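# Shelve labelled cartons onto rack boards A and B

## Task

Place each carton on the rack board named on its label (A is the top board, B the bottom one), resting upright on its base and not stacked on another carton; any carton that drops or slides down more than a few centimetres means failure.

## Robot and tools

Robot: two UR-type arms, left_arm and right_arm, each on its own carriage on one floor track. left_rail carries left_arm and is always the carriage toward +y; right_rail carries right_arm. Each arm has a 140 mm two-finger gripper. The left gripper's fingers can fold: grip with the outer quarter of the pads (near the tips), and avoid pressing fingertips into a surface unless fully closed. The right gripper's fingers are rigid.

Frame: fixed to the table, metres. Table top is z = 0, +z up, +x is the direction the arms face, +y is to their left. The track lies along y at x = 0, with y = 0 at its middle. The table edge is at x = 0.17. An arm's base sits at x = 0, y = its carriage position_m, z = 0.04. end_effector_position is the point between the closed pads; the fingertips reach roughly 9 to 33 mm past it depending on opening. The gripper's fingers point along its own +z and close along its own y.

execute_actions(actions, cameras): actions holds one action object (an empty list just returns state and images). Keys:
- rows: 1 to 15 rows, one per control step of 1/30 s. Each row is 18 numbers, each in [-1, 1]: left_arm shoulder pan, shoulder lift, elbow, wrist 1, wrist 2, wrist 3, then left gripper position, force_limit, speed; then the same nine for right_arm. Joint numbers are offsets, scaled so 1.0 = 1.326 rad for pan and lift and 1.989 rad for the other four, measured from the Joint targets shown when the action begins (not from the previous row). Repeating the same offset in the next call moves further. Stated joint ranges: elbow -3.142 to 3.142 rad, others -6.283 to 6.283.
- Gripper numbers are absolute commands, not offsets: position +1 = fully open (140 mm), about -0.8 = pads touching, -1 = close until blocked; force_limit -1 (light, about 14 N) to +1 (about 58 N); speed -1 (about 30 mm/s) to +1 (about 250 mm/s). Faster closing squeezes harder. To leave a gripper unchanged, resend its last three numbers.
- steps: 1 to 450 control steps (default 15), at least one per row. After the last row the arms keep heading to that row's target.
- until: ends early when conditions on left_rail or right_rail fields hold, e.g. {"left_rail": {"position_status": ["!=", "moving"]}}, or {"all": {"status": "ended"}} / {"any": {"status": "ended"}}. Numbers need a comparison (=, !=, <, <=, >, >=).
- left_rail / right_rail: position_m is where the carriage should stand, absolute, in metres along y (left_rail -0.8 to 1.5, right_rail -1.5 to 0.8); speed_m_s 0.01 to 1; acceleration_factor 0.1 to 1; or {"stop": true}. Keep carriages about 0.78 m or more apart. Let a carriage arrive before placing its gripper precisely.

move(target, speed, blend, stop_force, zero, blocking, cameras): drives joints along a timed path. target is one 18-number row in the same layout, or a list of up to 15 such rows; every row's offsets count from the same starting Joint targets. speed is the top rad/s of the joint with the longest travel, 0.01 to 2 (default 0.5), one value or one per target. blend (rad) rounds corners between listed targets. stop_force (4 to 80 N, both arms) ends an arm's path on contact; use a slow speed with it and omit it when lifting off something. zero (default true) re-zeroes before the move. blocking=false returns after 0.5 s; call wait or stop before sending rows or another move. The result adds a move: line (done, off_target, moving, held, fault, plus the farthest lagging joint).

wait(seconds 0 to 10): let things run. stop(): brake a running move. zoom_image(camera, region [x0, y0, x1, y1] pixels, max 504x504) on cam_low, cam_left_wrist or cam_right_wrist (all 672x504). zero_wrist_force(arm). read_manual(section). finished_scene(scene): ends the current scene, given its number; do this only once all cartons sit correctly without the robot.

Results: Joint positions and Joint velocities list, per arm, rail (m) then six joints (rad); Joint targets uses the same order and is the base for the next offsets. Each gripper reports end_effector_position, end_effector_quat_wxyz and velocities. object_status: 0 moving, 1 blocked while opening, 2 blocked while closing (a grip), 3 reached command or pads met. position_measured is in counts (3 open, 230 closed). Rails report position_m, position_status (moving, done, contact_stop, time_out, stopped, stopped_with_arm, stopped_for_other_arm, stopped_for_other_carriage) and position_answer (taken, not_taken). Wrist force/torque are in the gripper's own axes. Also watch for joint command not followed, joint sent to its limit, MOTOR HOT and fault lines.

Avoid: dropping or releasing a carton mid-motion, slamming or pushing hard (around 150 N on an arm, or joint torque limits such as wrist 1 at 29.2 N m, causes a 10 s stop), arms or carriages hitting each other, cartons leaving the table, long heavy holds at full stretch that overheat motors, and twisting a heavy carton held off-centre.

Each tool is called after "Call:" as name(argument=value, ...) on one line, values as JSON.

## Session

Call:
execute_actions(actions=[])

Scene clock: 0.00 s.
left_arm: end_effector_position=(+0.3563, +0.7786, +0.5790) position_measured=3 object_status=3 end_effector_quat_wxyz=(+0.000, +0.000, +1.000, +0.000) | right_arm: end_effector_position=(+0.3563, -0.6214, +0.5790) position_measured=3 object_status=3 end_effector_quat_wxyz=(+0.000, +0.000, +1.000, +0.000)
Joint positions: left_arm=[0.7 -0.281 -2.157 1.821 -1.235 -1.571 -0.28] | right_arm=[-0.7 -0.28 -2.157 1.821 -1.235 -1.571 -0.28]
Joint velocities: within noise
Joint torques (N m): no reading
Wrist force (N): no reading
Wrist torque (N m): no reading
Wrist force, peak (N): no reading
Joint targets: left_arm=[0.700 -0.280 -2.157 1.821 -1.235 -1.571 -0.280] | right_arm=[-0.700 -0.281 -2.157 1.821 -1.235 -1.571 -0.280]
Tool commands: left_gripper/position=+1.0 left_gripper/force_limit=+1.0 left_gripper/speed=+1.0 right_gripper/position=+1.0 right_gripper/force_limit=+1.0 right_gripper/speed=+1.0
left_rail: position_m=0.700 position_status=done
right_rail: position_m=-0.700 position_status=done

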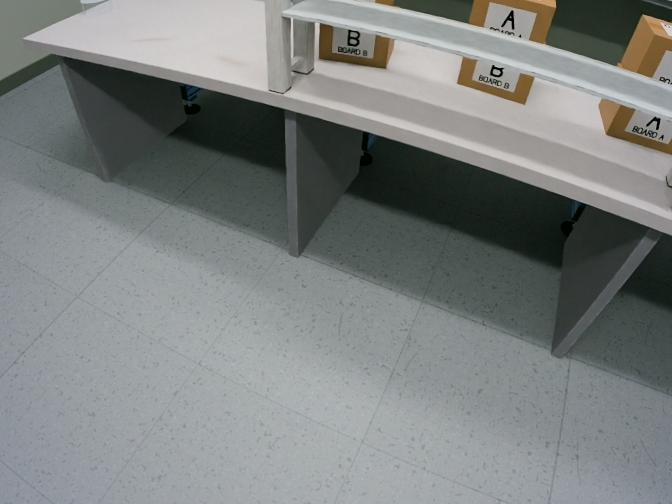

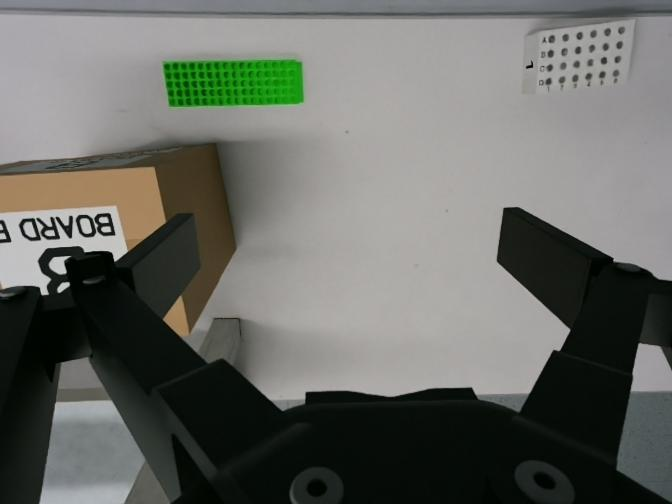

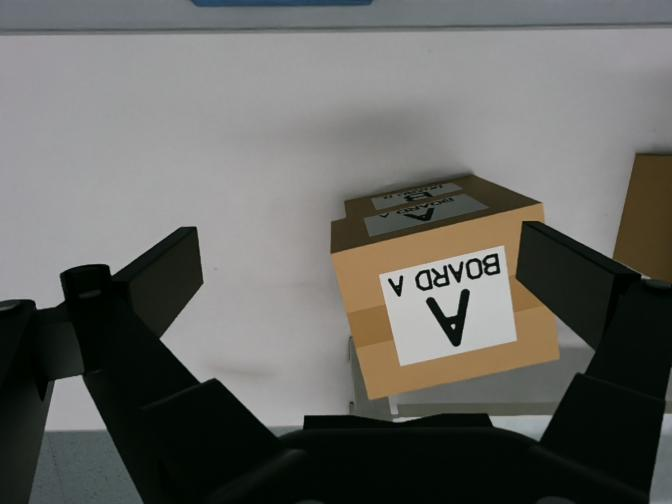

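Call:
move(target=[0.86,0.306,-0.6435,0.5688,0,0.047,-1,0,0,0.0705,-0.0115,0.0331,0.3717,0.5265,0.0469,-1,0,0], speed=0.8, cameras=["cam_right_wrist","cam_left_wrist"])

Call:
move(target=[0.86,0.306,-0.6435,0.5688,0,0.047,-1,0,0,0.0705,-0.0115,0.0331,0.3717,0.5265,0.0469,-1,0,0], speed=0.8, cameras=[])

Call:
move(target=[0.86,0.306,-0.6435,0.5688,0,0.047,-1,0,0,0.0705,-0.0115,0.0331,0.3717,0.5265,0.0469,-1,0,0], speed=0.8)

Scene clock: 24.73 s.
left_arm: end_effector_position=(-0.0527, +0.9056, +0.9983) position_measured=233 object_status=3 end_effector_quat_wxyz=(-0.121, -0.496, +0.859, -0.042) | right_arm: end_effector_position=(+0.2496, -0.2699, +0.6817) position_measured=233 object_status=3 end_effector_quat_wxyz=(-0.241, +0.192, +0.800, +0.515)
Joint positions: left_arm=[0.7 0.859 -1.751 0.541 -0.104 -1.571 -0.187] | right_arm=[-0.7 -0.187 -2.172 1.887 -0.496 -0.524 -0.187]
Joint velocities: within noise
Joint torques (N m): left_arm=[13.06 15.54 -32.46 0.03 0.04 2.65] | right_arm=[13.1 -4.87 -33.55 1.21 6.31 2.86]
Wrist force (N): left_arm=[-0.4 0.0 0.4] | right_arm=[-0.4 0.0 -0.3]
Wrist torque (N m): left_arm=[-0.01 0.02 0.04] | right_arm=[0.17 -0.17 0.26]
Wrist force, peak (N): left_arm=[-0.5 -2.4 2.9] | right_arm=[0.2 -3.9 -0.8]
Joint targets: left_arm=[0.700 0.860 -1.751 0.541 -0.104 -1.571 -0.187] | right_arm=[-0.700 -0.187 -2.172 1.887 -0.496 -0.524 -0.187]
left_rail: position_m=0.700 position_status=done
right_rail: position_m=-0.700 position_status=done
move: done
camera_calibration:
cam_left_wrist: T_world_to_cam=[[-0.857546, 0.510373, 0.0642972, -0.562586], [0.514344, 0.852682, 0.0915655, -0.840328], [-0.00809245, 0.111592, -0.993721, 1.07333], [0, 0, 0, 1]] pos_world=[-0.0415393, 0.883886, 1.17971]
cam_right_wrist: T_world_to_cam=[[0.576479, 0.381782, 0.722437, -0.526389], [0.813648, -0.349536, -0.464544, 0.021038], [0.0751631, 0.855609, -0.512137, 0.73737], [0, 0, 0, 1]] pos_world=[0.230912, -0.422581, 0.76769]
Images, in order (width x height): cam_left_wrist 672x504, cam_right_wrist 672x504.

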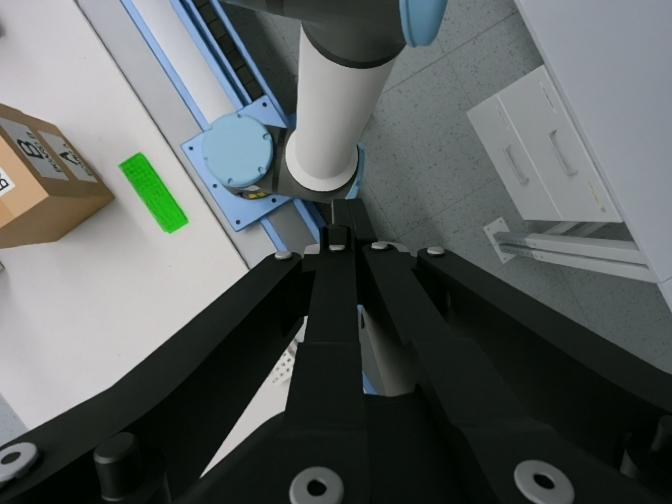

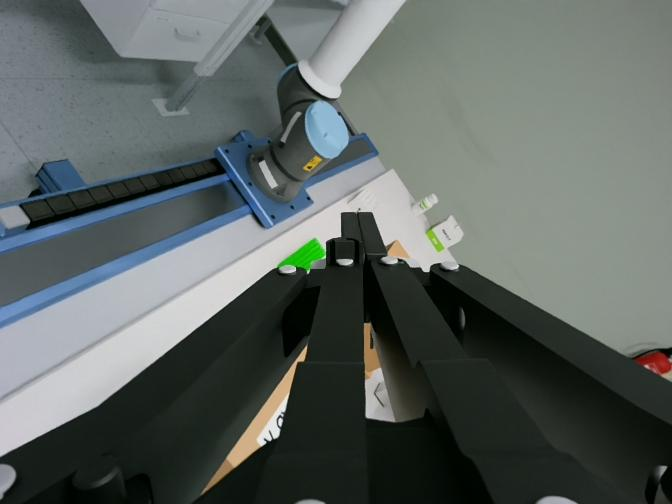

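Scene clock: 27.03 s.
left_arm: end_effector_position=(-0.0724, +0.4396, +0.9604) position_measured=233 object_status=3 end_effector_quat_wxyz=(+0.147, +0.837, -0.484, +0.207) | right_arm: end_effector_position=(+0.4130, -0.2675, +0.7322) position_measured=233 object_status=3 end_effector_quat_wxyz=(-0.297, +0.615, +0.352, +0.640)
Joint positions: left_arm=[0.7 2 -1.345 -0.738 1.027 -1.571 -0.094] | right_arm=[-0.7 -0.094 -2.187 1.953 0.243 0.523 -0.094]
Joint velocities: within noise
Joint torques (N m): left_arm=[11.77 20.94 11.99 1.17 0.06 2.49] | right_arm=[11.54 -5.15 -33.47 1.92 3.4 2.92]
Wrist force (N): left_arm=[-0.6 -0.2 0.2] | right_arm=[-0.1 0.8 -1.6]
Wrist torque (N m): left_arm=[-0.12 0.04 0.13] | right_arm=[0.04 -0.39 0.14]
Wrist force, peak (N): left_arm=[1.4 -1.0 3.1] | right_arm=[-0.8 1.0 -1.8]
Joint targets: left_arm=[0.700 2.000 -1.345 -0.738 1.027 -1.571 -0.094] | right_arm=[-0.700 -0.094 -2.187 1.953 0.243 0.523 -0.094]
left_rail: position_m=0.700 position_status=done
right_rail: position_m=-0.700 position_status=done
move: done
No camera images: "cameras" was empty.

Scene clock: 29.33 s.
left_arm: end_effector_position=(+0.3516, +0.5252, +0.4921) position_measured=233 object_status=3 end_effector_quat_wxyz=(+0.000, +0.927, -0.001, +0.376) | right_arm: end_effector_position=(+0.3519, -0.5257, +0.4923) position_measured=233 object_status=3 end_effector_quat_wxyz=(+0.000, +0.926, +0.000, +0.377)
Joint positions: left_arm=[0.7 3.14 -0.94 -2.018 2.158 -1.571 0] | right_arm=[-0.7 0 -2.203 2.018 0.982 1.57 -0.001]
Joint velocities: within noise
Joint torques (N m): left_arm=[12.8 11.79 37 1.33 -0.13 2.63] | right_arm=[10.98 -2.17 -31.19 4.79 3.74 2.73]
Wrist force (N): left_arm=[-0.7 -0.2 0.2] | right_arm=[-0.6 0.2 -1.1]
Wrist torque (N m): left_arm=[-0.18 0.01 0.19] | right_arm=[-0.03 -0.07 0.15]
Wrist force, peak (N): left_arm=[-2.4 -1.1 3.6] | right_arm=[-0.9 2.8 -2.0]
Joint targets: left_arm=[0.700 3.140 -0.940 -2.018 2.158 -1.571 0.000] | right_arm=[-0.700 0.000 -2.203 2.018 0.983 1.570 -0.001]
left_rail: position_m=0.700 position_status=done
right_rail: position_m=-0.700 position_status=done
move: done
camera_calibration:
cam_left_wrist: T_world_to_cam=[[-0.0158533, -0.999807, 0.0116296, 0.533975], [-0.91043, 0.00962575, -0.41355, 0.514756], [0.413358, -0.0171441, -0.910407, 0.494495], [0, 0, 0, 1]] pos_world=[0.272711, 0.537394, 0.656859]
cam_right_wrist: T_world_to_cam=[[-0.024143, -0.999688, -0.0063947, -0.506864], [-0.89692, 0.0244853, -0.441514, 0.547648], [0.441533, -0.00492395, -0.897231, 0.459762], [0, 0, 0, 1]] pos_world=[0.275959, -0.517852, 0.651066]

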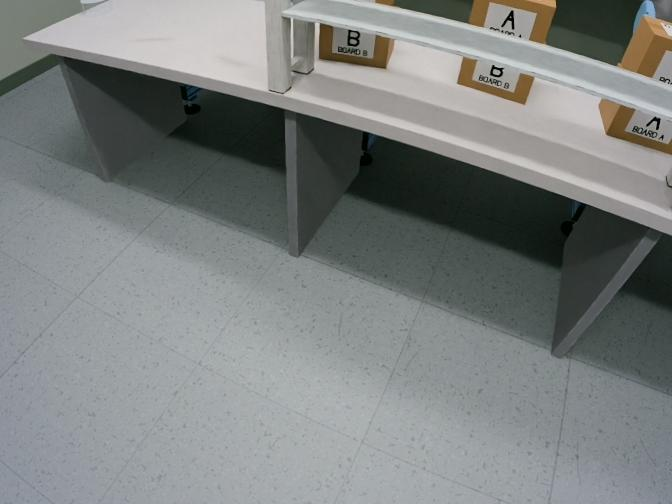

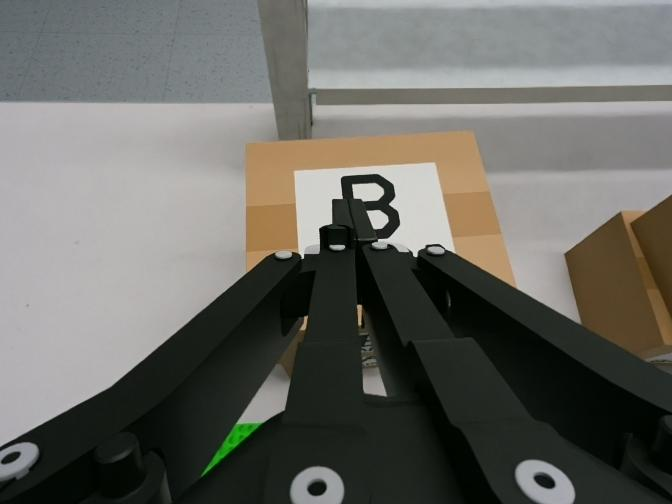

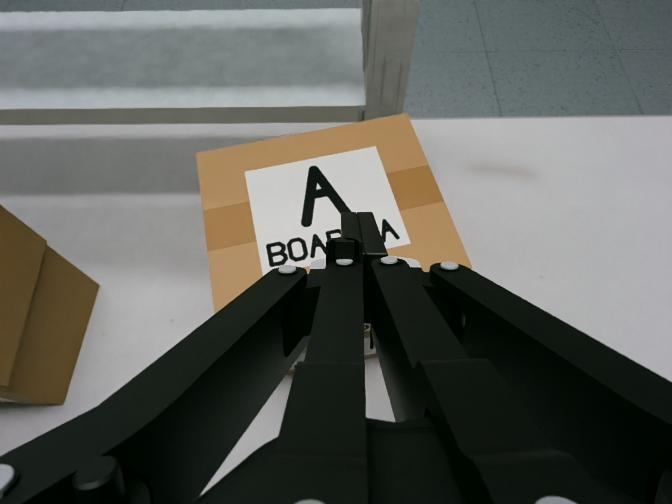

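Call:
execute_actions(actions=[{"right_rail":{"position_m":-0.2,"speed_m_s":0.3,"acceleration_factor":0.5},"steps":150,"until":{"all":{"status":"ended"}}}], cameras=["cam_right_wrist"])

Scene clock: 84.17 s.
left_arm: end_effector_position=(+0.3516, +0.5253, +0.4920) position_measured=233 object_status=3 end_effector_quat_wxyz=(+0.000, +0.927, -0.001, +0.376) | right_arm: end_effector_position=(+0.3519, -0.0258, +0.4922) position_measured=233 object_status=3 end_effector_quat_wxyz=(+0.000, +0.926, +0.000, +0.377) end_effector_velocity=(-0.001, +0.001, +0.000) end_effector_angular_velocity=(+0.003, +0.000, +0.000)
Joint positions: left_arm=[0.7 3.14 -0.94 -2.018 2.158 -1.571 0] | right_arm=[-0.2 0 -2.203 2.018 0.983 1.57 -0.001]
Joint velocities: left_arm=[within noise] | right_arm=[0.001 0.002 -0.001 0 0.001 -0.001 0.003]
Joint torques (N m): left_arm=[10.77 9.92 46.89 -0.48 0.25 2.41] | right_arm=[8.74 -2.03 -41.03 1.93 2.9 2.65]
Wrist force (N): left_arm=[-0.8 0.1 0.4] | right_arm=[-0.4 0.7 -1.2]
Wrist torque (N m): left_arm=[-0.13 0.04 0.18] | right_arm=[0.08 -0.14 0.15]
Wrist force, peak (N): left_arm=[-1.1 0.2 0.2] | right_arm=[-0.3 1.9 -1.2]
Joint targets: left_arm=[0.700 3.140 -0.940 -2.018 2.158 -1.571 0.000] | right_arm=[-0.200 0.000 -2.203 2.018 0.983 1.570 -0.001]
Tool commands: left_gripper/position=-1.0 left_gripper/force_limit=+0.0 left_gripper/speed=+0.0 right_gripper/position=-1.0 right_gripper/force_limit=+0.0 right_gripper/speed=+0.0
left_rail: position_m=0.700 position_status=done
right_rail: position_m=-0.200 speed_m_s=0.30 position_status=done
camera_calibration:
cam_right_wrist: T_world_to_cam=[[-0.0242362, -0.999686, -0.0062993, -0.00713322], [-0.896966, 0.0245274, -0.441419, 0.535333], [0.441435, -0.00504808, -0.897279, 0.462275], [0, 0, 0, 1]] pos_world=[0.275938, -0.0179277, 0.651051]
Images, in order (width x height): cam_right_wrist 672x504.

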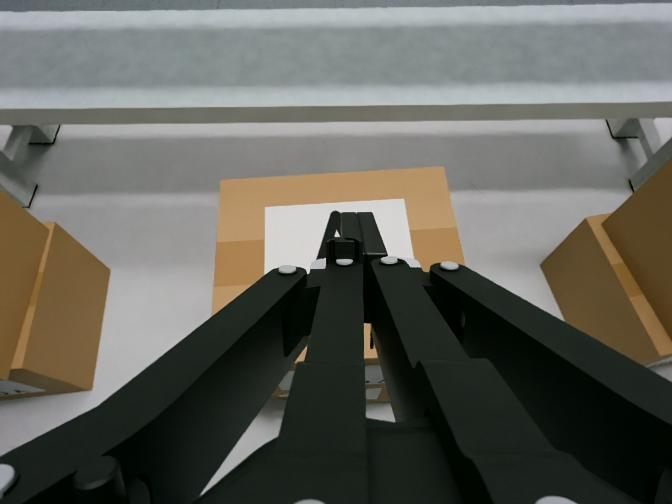

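Call:
execute_actions(actions=[{"left_rail":{"position_m":0.98,"speed_m_s":0.3,"acceleration_factor":0.5},"right_rail":{"position_m":0.03,"speed_m_s":0.3,"acceleration_factor":0.5},"steps":150,"until":{"all":{"status":"ended"}}}], cameras=[])

Call:
move(target=[0.0012,0.0695,-0.1918,0.5477,0.1755,0.7898,-1,0,0,0,-0.0684,0.1918,-0.5474,-0.175,-0.7892,-1,0,0], speed=0.8)

Scene clock: 99.80 s.
left_arm: end_effector_position=(+0.3516, +0.8052, +0.4920) position_measured=233 object_status=3 end_effector_quat_wxyz=(+0.000, +0.927, -0.001, +0.376) end_effector_velocity=(+0.000, +0.001, +0.001) end_effector_angular_velocity=(+0.001, -0.002, +0.002) | right_arm: end_effector_position=(+0.3519, +0.2043, +0.4922) position_measured=233 object_status=3 end_effector_quat_wxyz=(+0.000, +0.926, +0.000, +0.377)
Joint positions: left_arm=[0.98 3.14 -0.94 -2.018 2.158 -1.571 0] | right_arm=[0.03 0 -2.203 2.018 0.983 1.57 -0.001]
Joint velocities: left_arm=[0.001 0.001 0.001 0 0.001 -0.001 0] | right_arm=[within noise]
Joint torques (N m): left_arm=[9.06 12.23 55.64 -1.94 0.21 2.49] | right_arm=[7.46 0.55 -47.92 -0.5 2.29 2.6]
Wrist force (N): left_arm=[-0.7 0.0 0.3] | right_arm=[-0.4 0.6 -1.1]
Wrist torque (N m): left_arm=[-0.15 0.02 0.19] | right_arm=[0.06 -0.13 0.15]
Wrist force, peak (N): left_arm=[-1.1 1.0 0.4] | right_arm=[-0.2 1.5 -1.1]
Joint targets: left_arm=[0.980 3.140 -0.940 -2.018 2.158 -1.571 0.000] | right_arm=[0.030 0.000 -2.203 2.018 0.983 1.570 -0.001]
Tool commands: left_gripper/position=-1.0 left_gripper/force_limit=+0.0 left_gripper/speed=+0.0 right_gripper/position=-1.0 right_gripper/force_limit=+0.0 right_gripper/speed=+0.0
left_rail: position_m=0.980 speed_m_s=0.30 position_status=done
right_rail: position_m=0.030 speed_m_s=0.30 position_status=done
No camera images: "cameras" was empty.

Scene clock: 102.47 s.
left_arm: end_effector_position=(+0.4830, +0.6894, +0.5001) position_measured=233 object_status=3 end_effector_quat_wxyz=(+0.406, -0.406, +0.579, -0.579) | right_arm: end_effector_position=(+0.4833, +0.3204, +0.4995) position_measured=233 object_status=3 end_effector_quat_wxyz=(+0.405, +0.406, +0.579, +0.579)
Joint positions: left_arm=[0.98 3.142 -0.848 -2.4 3.247 -1.222 1.57] | right_arm=[0.03 0 -2.293 2.4 -0.106 1.222 -1.57]
Joint velocities: within noise
Joint torques (N m): left_arm=[15.19 8.11 42.27 6.4 2.38 2.09] | right_arm=[3.49 0.91 -35.43 -7.18 -3.14 -2.82]
Wrist force (N): left_arm=[-1.1 1.4 -0.2] | right_arm=[0.2 1.4 0.5]
Wrist torque (N m): left_arm=[-0.06 0.25 0.36] | right_arm=[0.49 -0.20 0.02]
Wrist force, peak (N): left_arm=[-3.4 0.3 -3.0] | right_arm=[-1.7 0.3 -2.7]
Joint targets: left_arm=[0.980 3.142 -0.848 -2.400 3.248 -1.222 1.571] | right_arm=[0.030 0.000 -2.293 2.400 -0.106 1.222 -1.570]
left_rail: position_m=0.980 speed_m_s=0.30 position_status=done
right_rail: position_m=0.030 speed_m_s=0.30 position_status=done
move: done
camera_calibration:
cam_left_wrist: T_world_to_cam=[[-0.0161728, 0.00777719, -0.999839, 0.511429], [0.00405609, 0.999962, 0.00771254, -0.699036], [0.999861, -0.0039307, -0.0162037, -0.289319], [0, 0, 0, 1]] pos_world=[0.300385, 0.693895, 0.51205]
cam_right_wrist: T_world_to_cam=[[-0.00353599, -0.0261984, 0.999651, -0.482247], [0.0332854, -0.999106, -0.0260664, 0.318841], [0.99944, 0.0331816, 0.00440486, -0.319733], [0, 0, 0, 1]] pos_world=[0.307235, 0.316532, 0.491798]

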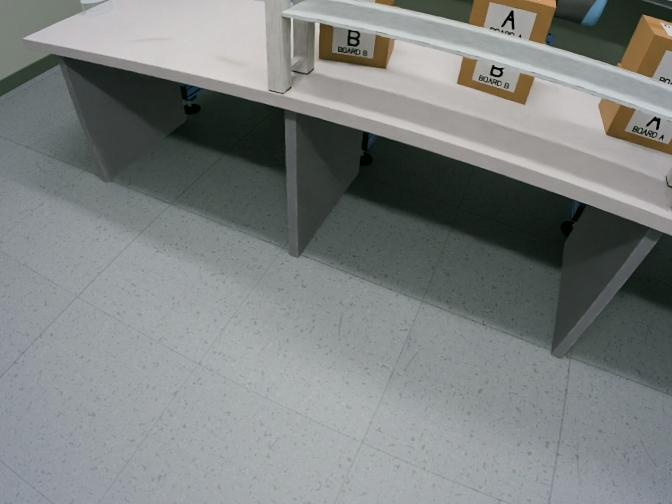

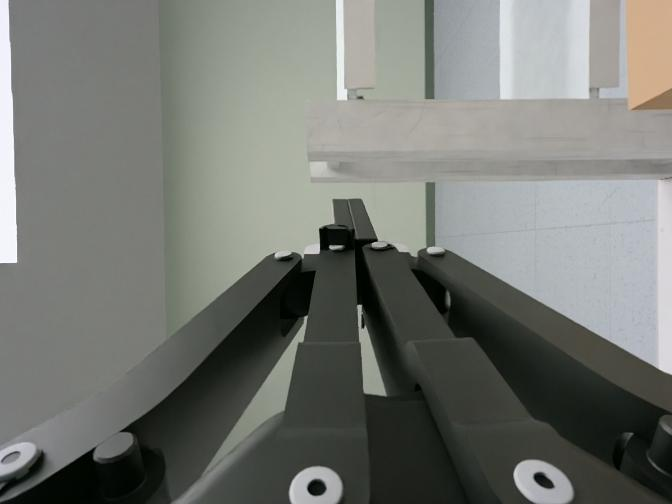

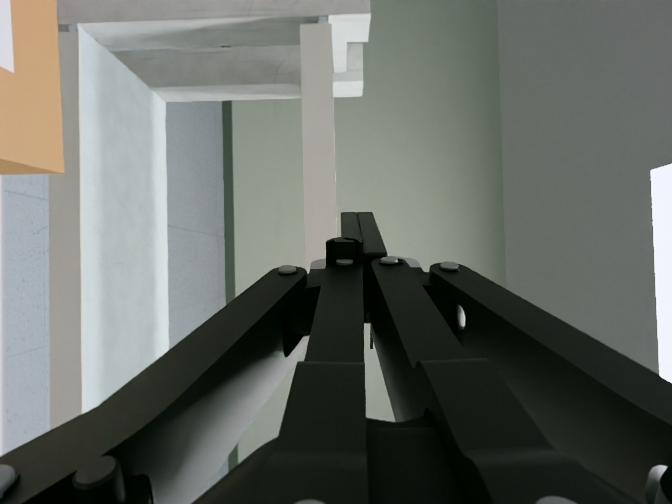

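Call:
move(target=[[0,0.1076,-0.0168,-0.0550,0,0,-1,0,0,0,-0.1076,0.0168,0.0550,0,0,-1,0,0],[0,0.0768,-0.1195,0.0684,0,0,-1,0,0,0,-0.0768,0.1195,-0.0684,0,0,-1,0,0],[0,-0.0768,-0.2129,0.2641,0,0,-1,0,0,0,0.0768,0.2129,-0.2641,0,0,-1,0,0]], speed=0.3, blend=0.03, cameras=["cam_left_wrist","cam_right_wrist"])

Scene clock: 136.20 s.
left_arm: end_effector_position=(+0.4326, +0.6894, +0.3172) position_measured=233 object_status=3 end_effector_quat_wxyz=(+0.405, -0.406, +0.579, -0.579) | right_arm: end_effector_position=(+0.4327, +0.3204, +0.3167) position_measured=233 object_status=3 end_effector_quat_wxyz=(+0.405, +0.406, +0.579, +0.579)
Joint positions: left_arm=[0.98 3.142 -0.85 -2.733 3.583 -1.222 1.571] | right_arm=[0.03 0 -2.291 2.733 -0.441 1.222 -1.57]
Joint velocities: within noise
Joint torques (N m): left_arm=[4.64 6.85 59.41 -0.13 1.45 2.26] | right_arm=[2.87 4.06 -48.52 0.86 -2.37 -2.04]
Wrist force (N): left_arm=[-1.0 1.6 0.2] | right_arm=[0.0 1.0 0.7]
Wrist torque (N m): left_arm=[-0.01 0.24 0.36] | right_arm=[0.45 -0.15 -0.02]
Wrist force, peak (N): left_arm=[-1.0 8.3 -0.7] | right_arm=[0.0 -6.2 -0.4]
Joint targets: left_arm=[0.980 3.142 -0.850 -2.732 3.582 -1.222 1.571] | right_arm=[0.030 0.000 -2.291 2.733 -0.441 1.222 -1.570]
left_rail: position_m=0.980 speed_m_s=0.30 position_status=done
right_rail: position_m=0.030 speed_m_s=0.30 position_status=done
move: held (left_arm, right_arm; a check stopped the path); path passed 2 of 3 targets; limits=held; left_arm: the wrist 1 is farthest, 0.191 rad from its target; right_arm: the wrist 1 is farthest, 0.190 rad from its target
joint command not followed: on one or more control steps a check withheld the commanded joint targets of the left arm, and it was not sent them on those steps.
cause: the commanded joint targets, or the way to them, would bring two parts of the arm too close to each other (joints 4 (elbow) to 6 (wrist 2) lie between them).
joint command not followed: on one or more control steps a check withheld the commanded joint targets of the right arm, and it was not sent them on those steps.
cause: the commanded joint targets, or the way to them, would bring two parts of the arm too close to each other (joints 4 (elbow) to 6 (wrist 2) lie between them).
camera_calibration:
cam_left_wrist: T_world_to_cam=[[-0.0165312, 0.00794431, -0.999832, 0.327799], [0.00409091, 0.999961, 0.00787769, -0.697478], [0.999855, -0.00395999, -0.0165631, -0.241776], [0, 0, 0, 1]] pos_world=[0.250013, 0.693889, 0.329234]
cam_right_wrist: T_world_to_cam=[[-0.00320332, -0.0260351, 0.999656, -0.29987], [0.0333128, -0.999109, -0.0259141, 0.315716], [0.99944, 0.0332184, 0.00406777, -0.268303], [0, 0, 0, 1]] pos_world=[0.256674, 0.31654, 0.30904]
Images, in order (width x height): cam_left_wrist 672x504, cam_right_wrist 672x504.

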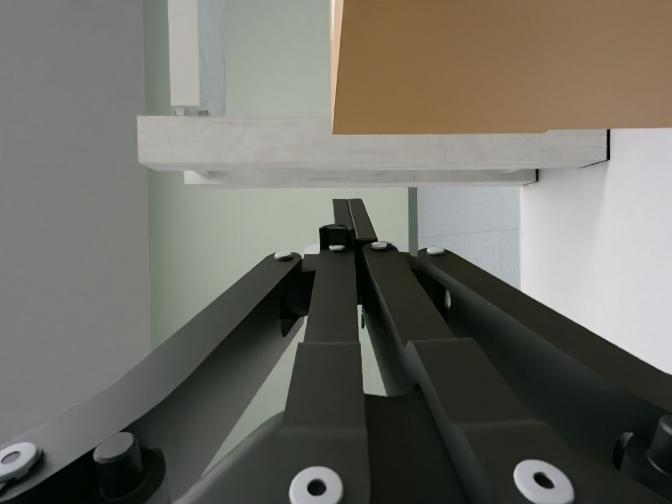

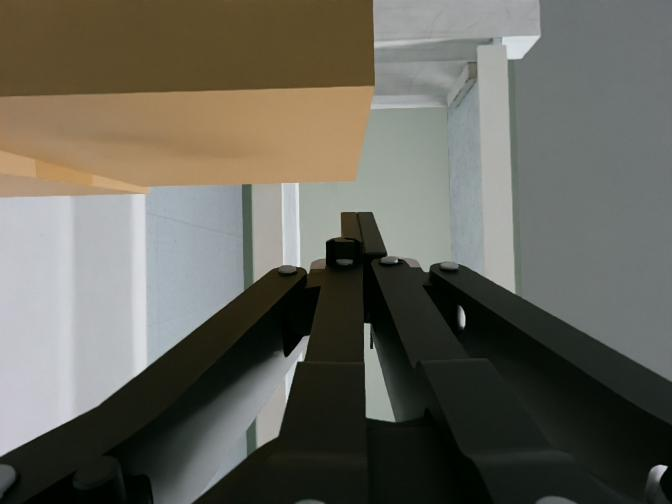

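Call:
move(target=[[0,-0.1572,0.0121,0.0933,0,0,-1,0,0,0,0.1572,-0.0121,-0.0933,0,0,-1,0,0],[0,-0.4122,-0.0466,0.3219,0,0,-1,0,0,0,0.4122,0.0466,-0.3219,0,0,-1,0,0],[0,-0.6548,-0.0669,0.5039,0,0,-1,0,0,0,0.6548,0.0669,-0.5039,0,0,-1,0,0],[0,-0.8612,-0.0709,0.6456,0,0,-1,0,0,0,0.8612,0.0709,-0.6456,0,0,-1,0,0]], speed=0.3, blend=0.03, cameras=["cam_left_wrist","cam_right_wrist"])

Scene clock: 174.13 s.
left_arm: end_effector_position=(+0.4836, +0.6894, +0.0955) position_measured=233 object_status=3 end_effector_quat_wxyz=(+0.406, -0.405, +0.579, -0.579) | right_arm: end_effector_position=(+0.4834, +0.3204, +0.0951) position_measured=233 object_status=3 end_effector_quat_wxyz=(+0.406, +0.406, +0.579, +0.579)
Joint positions: left_arm=[0.98 3.142 -1.992 -2.873 4.866 -1.222 1.571] | right_arm=[0.03 0 -1.149 2.874 -1.725 1.222 -1.57]
Joint velocities: within noise
Joint torques (N m): left_arm=[4.03 13.28 -14.95 6.08 1.59 2.34] | right_arm=[3.28 -19.53 12.39 -7.31 -2.43 -1.85]
Wrist force (N): left_arm=[-1.0 1.7 -0.1] | right_arm=[0.2 1.3 0.6]
Wrist torque (N m): left_arm=[-0.01 0.24 0.36] | right_arm=[0.51 -0.26 0.01]
Wrist force, peak (N): left_arm=[-1.3 1.9 0.2] | right_arm=[0.2 1.8 1.8]
Joint targets: left_arm=[0.980 3.142 -1.992 -2.873 4.866 -1.222 1.571] | right_arm=[0.030 0.000 -1.149 2.874 -1.725 1.222 -1.570]
left_rail: position_m=0.980 speed_m_s=0.30 position_status=done
right_rail: position_m=0.030 speed_m_s=0.30 position_status=done
move: done
camera_calibration:
cam_left_wrist: T_world_to_cam=[[-0.0153397, 0.00794452, -0.999851, 0.106458], [0.00408146, 0.999961, 0.00788278, -0.69591], [0.999874, -0.00395993, -0.0153716, -0.296523], [0, 0, 0, 1]] pos_world=[0.300959, 0.693863, 0.10737]
cam_right_wrist: T_world_to_cam=[[-0.00436354, -0.026035, 0.999652, -0.0776441], [0.0333431, -0.999109, -0.0258754, 0.308238], [0.999434, 0.0332186, 0.00522775, -0.318202], [0, 0, 0, 1]] pos_world=[0.307405, 0.316512, 0.0872563]
Images, in order (width x height): cam_left_wrist 672x504, cam_right_wrist 672x504.

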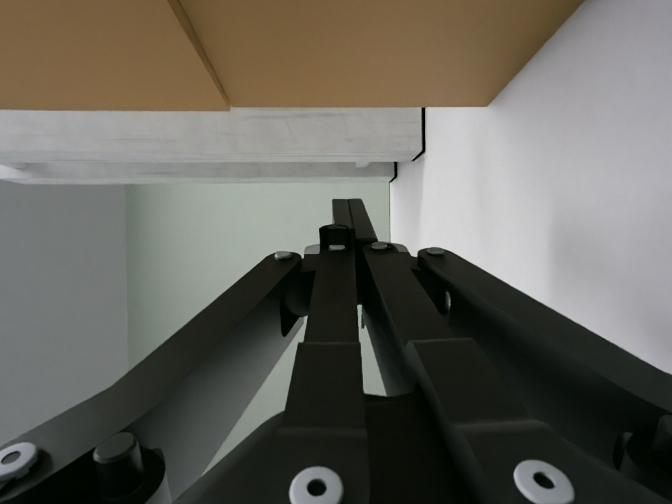

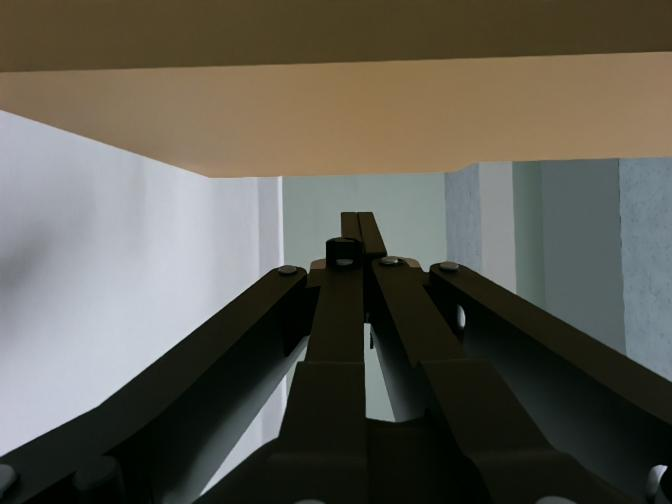

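Call:
execute_actions(actions=[{"left_rail":{"position_m":0.922,"speed_m_s":0.05,"acceleration_factor":0.2},"right_rail":{"position_m":0.052,"speed_m_s":0.05,"acceleration_factor":0.2},"steps":120,"until":{"all":{"status":"ended"}}}], cameras=["cam_left_wrist","cam_right_wrist"])

Call:
execute_actions(actions=[{"left_rail":{"position_m":0.917,"speed_m_s":0.015},"right_rail":{"position_m":0.057,"speed_m_s":0.015},"steps":60,"until":{"all":{"status":"ended"}}}], cameras=[])

Scene clock: 185.93 s.
left_arm: end_effector_position=(+0.4836, +0.6314, +0.0955) position_measured=233 object_status=3 end_effector_quat_wxyz=(+0.406, -0.405, +0.579, -0.579) | right_arm: end_effector_position=(+0.4834, +0.3424, +0.0951) position_measured=233 object_status=3 end_effector_quat_wxyz=(+0.406, +0.406, +0.579, +0.579)
Joint positions: left_arm=[0.922 3.142 -1.992 -2.873 4.866 -1.222 1.571] | right_arm=[0.052 0 -1.149 2.874 -1.725 1.222 -1.57]
Joint velocities: within noise
Joint torques (N m): left_arm=[6.49 18.28 -5 5.67 1.4 2.64] | right_arm=[1.51 -20.16 2.38 -6.19 -2.17 -1.94]
Wrist force (N): left_arm=[-1.3 1.4 0.3] | right_arm=[0.1 1.3 0.7]
Wrist torque (N m): left_arm=[-0.04 0.30 0.36] | right_arm=[0.50 -0.24 0.01]
Wrist force, peak (N): left_arm=[-1.4 1.7 0.2] | right_arm=[-1.1 1.4 0.5]
Joint targets: left_arm=[0.922 3.142 -1.992 -2.873 4.866 -1.222 1.571] | right_arm=[0.052 0.000 -1.149 2.874 -1.725 1.222 -1.570]
Tool commands: left_gripper/position=-1.0 left_gripper/force_limit=+0.0 left_gripper/speed=+0.0 right_gripper/position=-1.0 right_gripper/force_limit=+0.0 right_gripper/speed=+0.0
left_rail: position_m=0.922 speed_m_s=0.05 position_status=done
right_rail: position_m=0.052 speed_m_s=0.05 position_status=done
camera_calibration:
cam_left_wrist: T_world_to_cam=[[-0.0153588, 0.00794441, -0.99985, 0.106886], [0.00408126, 0.999961, 0.00788259, -0.637955], [0.999874, -0.00395958, -0.0153906, -0.296745], [0, 0, 0, 1]] pos_world=[0.300953, 0.635905, 0.107332]
cam_right_wrist: T_world_to_cam=[[-0.00434382, -0.0260351, 0.999652, -0.0770398], [0.0333428, -0.999109, -0.0258761, 0.330225], [0.999435, 0.0332187, 0.00520803, -0.318924], [0, 0, 0, 1]] pos_world=[0.307398, 0.33852, 0.0872188]
Images, in order (width x height): cam_left_wrist 672x504, cam_right_wrist 672x504.

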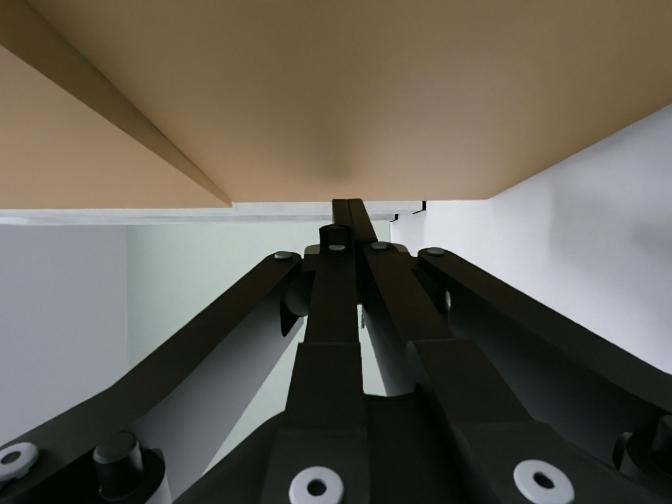

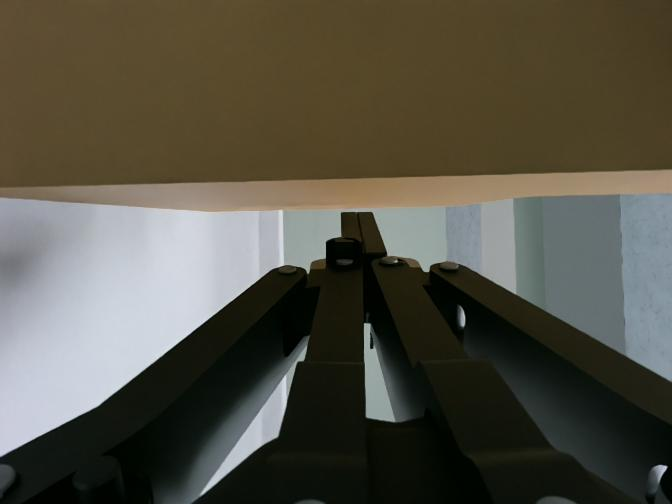

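Scene clock: 186.60 s.
left_arm: end_effector_position=(+0.4836, +0.6264, +0.0955) position_measured=233 object_status=3 end_effector_quat_wxyz=(+0.406, -0.405, +0.579, -0.579) | right_arm: end_effector_position=(+0.4834, +0.3474, +0.0951) position_measured=233 object_status=3 end_effector_quat_wxyz=(+0.406, +0.406, +0.579, +0.579)
Joint positions: left_arm=[0.917 3.142 -1.992 -2.873 4.866 -1.222 1.571] | right_arm=[0.057 0 -1.149 2.874 -1.725 1.222 -1.57]
Joint velocities: within noise
Joint torques (N m): left_arm=[5.09 16.23 -4.02 5.32 1.16 2.54] | right_arm=[3.04 -20.51 0.22 -6.04 -2.33 -1.75]
Wrist force (N): left_arm=[-1.1 1.2 0.4] | right_arm=[-13.5 2.1 -5.5]
Wrist torque (N m): left_arm=[-0.09 0.25 0.36] | right_arm=[0.43 -0.52 0.00]
Wrist force, peak (N): left_arm=[-1.2 1.9 0.2] | right_arm=[-13.5 2.1 -5.5]
Joint targets: left_arm=[0.917 3.142 -1.992 -2.873 4.866 -1.222 1.571] | right_arm=[0.057 0.000 -1.149 2.874 -1.725 1.222 -1.570]
Tool commands: left_gripper/position=-1.0 left_gripper/force_limit=+0.0 left_gripper/speed=+0.0 right_gripper/position=-1.0 right_gripper/force_limit=+0.0 right_gripper/speed=+0.0
left_rail: position_m=0.917 speed_m_s=0.01 position_status=done
right_rail: position_m=0.057 speed_m_s=0.01 position_status=done
No camera images: "cameras" was empty.

Call:
execute_actions(actions=[{"left_rail":{"position_m":0.913,"speed_m_s":0.015},"steps":60,"until":{"all":{"status":"ended"}}}], cameras=[])

Call:
execute_actions(actions=[{"left_rail":{"position_m":0.910,"speed_m_s":0.01},"steps":60,"until":{"all":{"status":"ended"}}}], cameras=[])

Scene clock: 195.93 s.
left_arm: end_effector_position=(+0.4836, +0.6224, +0.0955) position_measured=233 object_status=3 end_effector_quat_wxyz=(+0.406, -0.405, +0.579, -0.579) | right_arm: end_effector_position=(+0.4834, +0.3474, +0.0951) position_measured=233 object_status=3 end_effector_quat_wxyz=(+0.406, +0.406, +0.579, +0.579)
Joint positions: left_arm=[0.913 3.142 -1.992 -2.873 4.866 -1.222 1.571] | right_arm=[0.057 0 -1.149 2.874 -1.725 1.222 -1.57]
Joint velocities: within noise
Joint torques (N m): left_arm=[4.32 15.78 3.93 4.27 0.97 2.16] | right_arm=[2 -22.29 -2.98 -5.36 -1.99 -1.7]
Wrist force (N): left_arm=[-15.6 -1.6 -13.6] | right_arm=[-13.8 2.3 -6.5]
Wrist torque (N m): left_arm=[0.03 -0.20 0.32] | right_arm=[0.52 -0.57 0.01]
Wrist force, peak (N): left_arm=[-15.6 -1.6 -13.6] | right_arm=[-14.3 1.8 -6.8]
Joint targets: left_arm=[0.913 3.142 -1.992 -2.873 4.866 -1.222 1.571] | right_arm=[0.057 0.000 -1.149 2.874 -1.725 1.222 -1.570]
Tool commands: left_gripper/position=-1.0 left_gripper/force_limit=+0.0 left_gripper/speed=+0.0 right_gripper/position=-1.0 right_gripper/force_limit=+0.0 right_gripper/speed=+0.0
left_rail: position_m=0.913 speed_m_s=0.01 position_status=done
right_rail: position_m=0.057 speed_m_s=0.01 position_status=done
No camera images: "cameras" was empty.

Scene clock: 196.53 s.
left_arm: end_effector_position=(+0.4836, +0.6195, +0.0955) position_measured=233 object_status=3 end_effector_quat_wxyz=(+0.406, -0.405, +0.579, -0.579) | right_arm: end_effector_position=(+0.4834, +0.3474, +0.0951) position_measured=233 object_status=3 end_effector_quat_wxyz=(+0.406, +0.406, +0.579, +0.579)
Joint positions: left_arm=[0.91 3.142 -1.992 -2.873 4.866 -1.222 1.571] | right_arm=[0.057 0 -1.149 2.874 -1.725 1.222 -1.57]
Joint velocities: within noise
Joint torques (N m): left_arm=[-16.54 17.01 6.2 4.16 12.42 2.44] | right_arm=[1.87 -21.94 -3.93 -5.13 -3.16 -1.44]
Wrist force (N): left_arm=[-44.6 -0.4 -16.2] | right_arm=[-26.1 3.6 -14.0]
Wrist torque (N m): left_arm=[-0.03 -1.33 0.35] | right_arm=[0.43 -0.79 0.02]
Wrist force, peak (N): left_arm=[-44.6 -0.4 -16.2] | right_arm=[-26.4 2.9 -14.2]
Joint targets: left_arm=[0.910 3.142 -1.992 -2.873 4.866 -1.222 1.571] | right_arm=[0.057 0.000 -1.149 2.874 -1.725 1.222 -1.570]
Tool commands: left_gripper/position=-1.0 left_gripper/force_limit=+0.0 left_gripper/speed=+0.0 right_gripper/position=-1.0 right_gripper/force_limit=+0.0 right_gripper/speed=+0.0
left_rail: position_m=0.910 speed_m_s=0.01 position_status=done
right_rail: position_m=0.057 speed_m_s=0.01 position_status=done
No camera images: "cameras" was empty.

Call:
execute_actions(actions=[{"right_rail":{"position_m":0.0588,"speed_m_s":0.01},"steps":60,"until":{"all":{"status":"ended"}}}], cameras=[])

Call:
move(target=[0,0.0199,0.0502,-0.0634,0,0,-1,0,0,0,-0.0199,-0.0502,0.0634,0,0,-1,0,0], speed=0.04, cameras=["cam_left_wrist","cam_right_wrist","cam_low"])

Scene clock: 203.50 s.
left_arm: end_effector_position=(+0.4836, +0.6194, +0.0955) position_measured=233 object_status=3 end_effector_quat_wxyz=(+0.406, -0.405, +0.579, -0.579) | right_arm: end_effector_position=(+0.4834, +0.3491, +0.0951) position_measured=233 object_status=3 end_effector_quat_wxyz=(+0.406, +0.406, +0.579, +0.579)
Joint positions: left_arm=[0.91 3.142 -1.992 -2.873 4.866 -1.222 1.571] | right_arm=[0.059 0 -1.149 2.874 -1.725 1.222 -1.57]
Joint velocities: within noise
Joint torques (N m): left_arm=[-37.25 17.53 5.53 3.3 23.86 2.46] | right_arm=[12.24 -23.52 -3.36 -4.34 -12.13 -1.89]
Wrist force (N): left_arm=[-47.6 -0.9 -19.1] | right_arm=[-49.7 6.5 -27.0]
Wrist torque (N m): left_arm=[-0.02 -1.37 0.34] | right_arm=[0.40 -1.22 0.06]
Wrist force, peak (N): left_arm=[-47.8 -1.0 -19.4] | right_arm=[-49.7 6.5 -27.0]
Joint targets: left_arm=[0.910 3.142 -1.992 -2.873 4.866 -1.222 1.571] | right_arm=[0.059 0.000 -1.149 2.874 -1.725 1.222 -1.570]
Tool commands: left_gripper/position=-1.0 left_gripper/force_limit=+0.0 left_gripper/speed=+0.0 right_gripper/position=-1.0 right_gripper/force_limit=+0.0 right_gripper/speed=+0.0
left_rail: position_m=0.910 speed_m_s=0.01 position_status=done
right_rail: position_m=0.059 speed_m_s=0.01 position_status=done
No camera images: "cameras" was empty.

Scene clock: 206.97 s.
left_arm: end_effector_position=(+0.5404, +0.6194, +0.0955) position_measured=233 object_status=3 end_effector_quat_wxyz=(+0.406, -0.405, +0.579, -0.580) | right_arm: end_effector_position=(+0.5403, +0.3492, +0.0950) position_measured=233 object_status=3 end_effector_quat_wxyz=(+0.406, +0.406, +0.579, +0.579)
Joint positions: left_arm=[0.91 3.142 -1.966 -2.774 4.74 -1.222 1.571] | right_arm=[0.059 0 -1.175 2.774 -1.599 1.222 -1.57]
Joint velocities: within noise
Joint torques (N m): left_arm=[-39.75 57.64 18.02 -0.6 23.71 2.47] | right_arm=[34.54 -46.81 -15.13 1.26 -21.19 -1.59]
Wrist force (N): left_arm=[-46.2 -5.2 -27.2] | right_arm=[-45.9 6.3 -25.6]
Wrist torque (N m): left_arm=[0.15 -1.21 0.27] | right_arm=[0.26 -1.20 0.06]
Wrist force, peak (N): left_arm=[-47.5 -9.1 -29.6] | right_arm=[-49.8 6.3 -27.1]
Joint targets: left_arm=[0.910 3.142 -1.965 -2.774 4.740 -1.222 1.571] | right_arm=[0.059 0.000 -1.175 2.774 -1.599 1.222 -1.570]
left_rail: position_m=0.910 speed_m_s=0.01 position_status=done
right_rail: position_m=0.059 speed_m_s=0.01 position_status=done
move: done
camera_calibration:
cam_left_wrist: T_world_to_cam=[[-0.015246, 0.00794452, -0.999852, 0.107769], [0.00408098, 0.999961, 0.00788316, -0.626145], [0.999875, -0.00396019, -0.0152778, -0.353675], [0, 0, 0, 1]] pos_world=[0.357829, 0.623863, 0.107285]
cam_right_wrist: T_world_to_cam=[[-0.00445219, -0.0260349, 0.999651, -0.0764699], [0.0333207, -0.99911, -0.0258724, 0.33513], [0.999435, 0.0331939, 0.00531573, -0.375998], [0, 0, 0, 1]] pos_world=[0.364278, 0.345321, 0.0871125]

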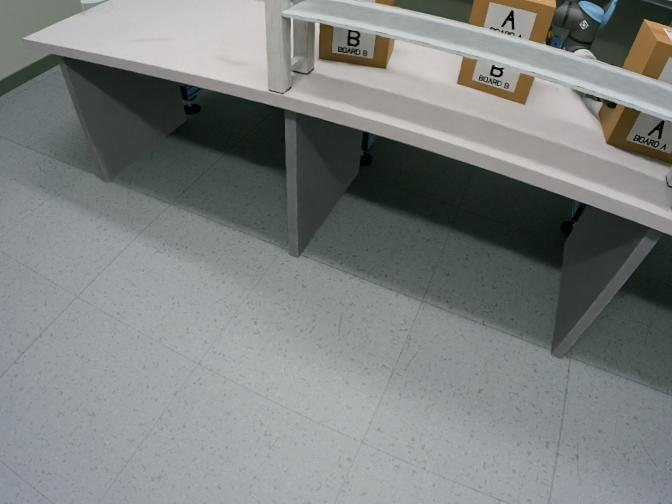

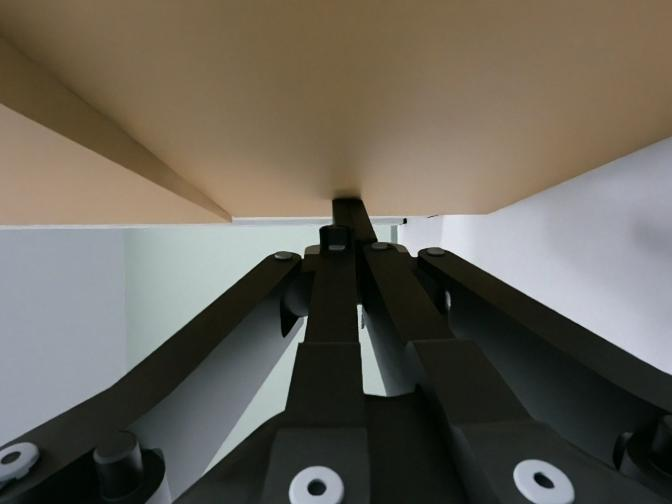

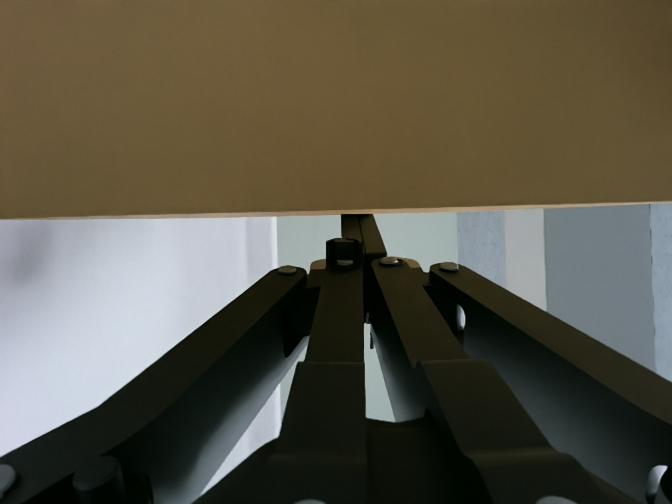

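Call:
execute_actions(actions=[{"left_rail":{"position_m":0.945,"speed_m_s":0.03},"right_rail":{"position_m":0.023,"speed_m_s":0.03},"steps":120,"until":{"all":{"status":"ended"}}}], cameras=[])

Call:
move(target=[[0,0.1866,-0.0462,-0.0782,0,0,-1,0,0,0,-0.1866,0.0462,0.0782,0,0,-1,0,0],[0,0.4291,-0.0258,-0.2602,0,0,-1,0,0,0,-0.4291,0.0258,0.2602,0,0,-1,0,0],[0,0.6079,0.0081,-0.4134,0,0,-1,0,0,0,-0.6079,-0.0081,0.4134,0,0,-1,0,0]], speed=0.3, blend=0.03, cameras=["cam_left_wrist","cam_right_wrist"])

Scene clock: 219.27 s.
left_arm: end_effector_position=(+0.5405, +0.6543, +0.0955) position_measured=233 object_status=3 end_effector_quat_wxyz=(+0.406, -0.405, +0.579, -0.580) | right_arm: end_effector_position=(+0.5404, +0.3134, +0.0950) position_measured=233 object_status=3 end_effector_quat_wxyz=(+0.406, +0.406, +0.579, +0.579)
Joint positions: left_arm=[0.945 3.142 -1.965 -2.774 4.74 -1.222 1.571] | right_arm=[0.023 0 -1.175 2.774 -1.599 1.222 -1.57]
Joint velocities: within noise
Joint torques (N m): left_arm=[11.41 54.89 -9.11 2.47 -1.78 2.6] | right_arm=[-12.71 -45.67 6.55 -0.67 2.85 -1.83]
Wrist force (N): left_arm=[-1.1 1.5 0.0] | right_arm=[1.2 -0.8 1.7]
Wrist torque (N m): left_arm=[-0.03 0.26 0.35] | right_arm=[0.05 -0.43 0.00]
Wrist force, peak (N): left_arm=[-46.5 -5.5 -27.4] | right_arm=[-46.5 6.2 -26.1]
Joint targets: left_arm=[0.945 3.142 -1.965 -2.774 4.740 -1.222 1.571] | right_arm=[0.023 0.000 -1.175 2.774 -1.599 1.222 -1.570]
Tool commands: left_gripper/position=-1.0 left_gripper/force_limit=+0.0 left_gripper/speed=+0.0 right_gripper/position=-1.0 right_gripper/force_limit=+0.0 right_gripper/speed=+0.0
left_rail: position_m=0.945 speed_m_s=0.03 position_status=done
right_rail: position_m=0.023 speed_m_s=0.03 position_status=done
No camera images: "cameras" was empty.

Scene clock: 222.87 s.
left_arm: end_effector_position=(+0.4834, +0.6544, +0.2627) position_measured=233 object_status=3 end_effector_quat_wxyz=(+0.406, -0.405, +0.579, -0.579) | right_arm: end_effector_position=(+0.4834, +0.3134, +0.2622) position_measured=233 object_status=3 end_effector_quat_wxyz=(+0.406, +0.406, +0.579, +0.579)
Joint positions: left_arm=[0.945 3.142 -1.16 -2.758 3.918 -1.222 1.571] | right_arm=[0.023 0 -1.981 2.758 -0.777 1.222 -1.57]
Joint velocities: within noise
Joint torques (N m): left_arm=[10.2 20.42 48.96 -0.22 -2.12 2.59] | right_arm=[1.44 -10.68 -39.84 0.78 2.88 -1.75]
Wrist force (N): left_arm=[-1.0 1.9 0.4] | right_arm=[1.1 -1.0 2.2]
Wrist torque (N m): left_arm=[0.04 0.27 0.37] | right_arm=[0.05 -0.40 -0.02]
Wrist force, peak (N): left_arm=[-1.3 2.2 0.9] | right_arm=[1.0 -1.3 2.6]
Joint targets: left_arm=[0.945 3.142 -1.160 -2.757 3.918 -1.222 1.571] | right_arm=[0.023 0.000 -1.981 2.758 -0.777 1.222 -1.570]
left_rail: position_m=0.945 speed_m_s=0.03 position_status=done
right_rail: position_m=0.023 speed_m_s=0.03 position_status=done
move: done
camera_calibration:
cam_left_wrist: T_world_to_cam=[[-0.015309, 0.00794455, -0.999851, 0.273837], [0.00408075, 0.999961, 0.00788294, -0.662237], [0.999874, -0.00395946, -0.0153409, -0.293951], [0, 0, 0, 1]] pos_world=[0.300809, 0.658872, 0.274507]
cam_right_wrist: T_world_to_cam=[[-0.0043966, -0.0260349, 0.999651, -0.244797], [0.0333347, -0.999109, -0.0258742, 0.305566], [0.999435, 0.0332093, 0.00526055, -0.318866], [0, 0, 0, 1]] pos_world=[0.307423, 0.309509, 0.254295]
Images, in order (width x height): cam_left_wrist 672x504, cam_right_wrist 672x504.

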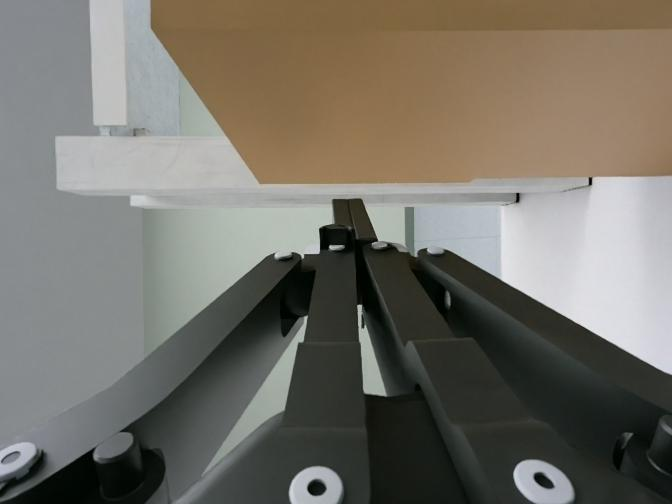

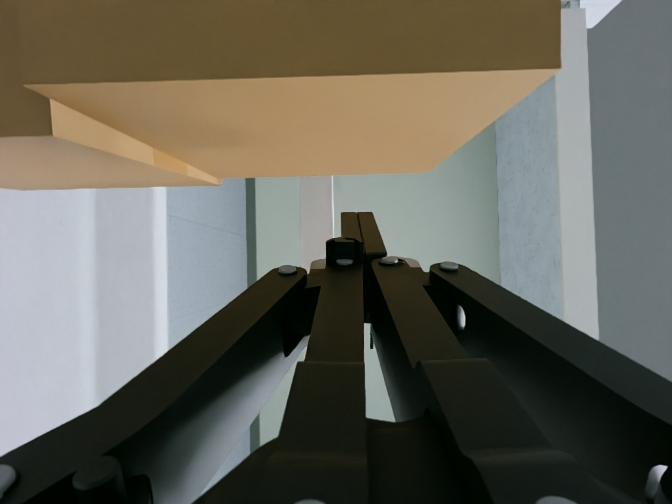

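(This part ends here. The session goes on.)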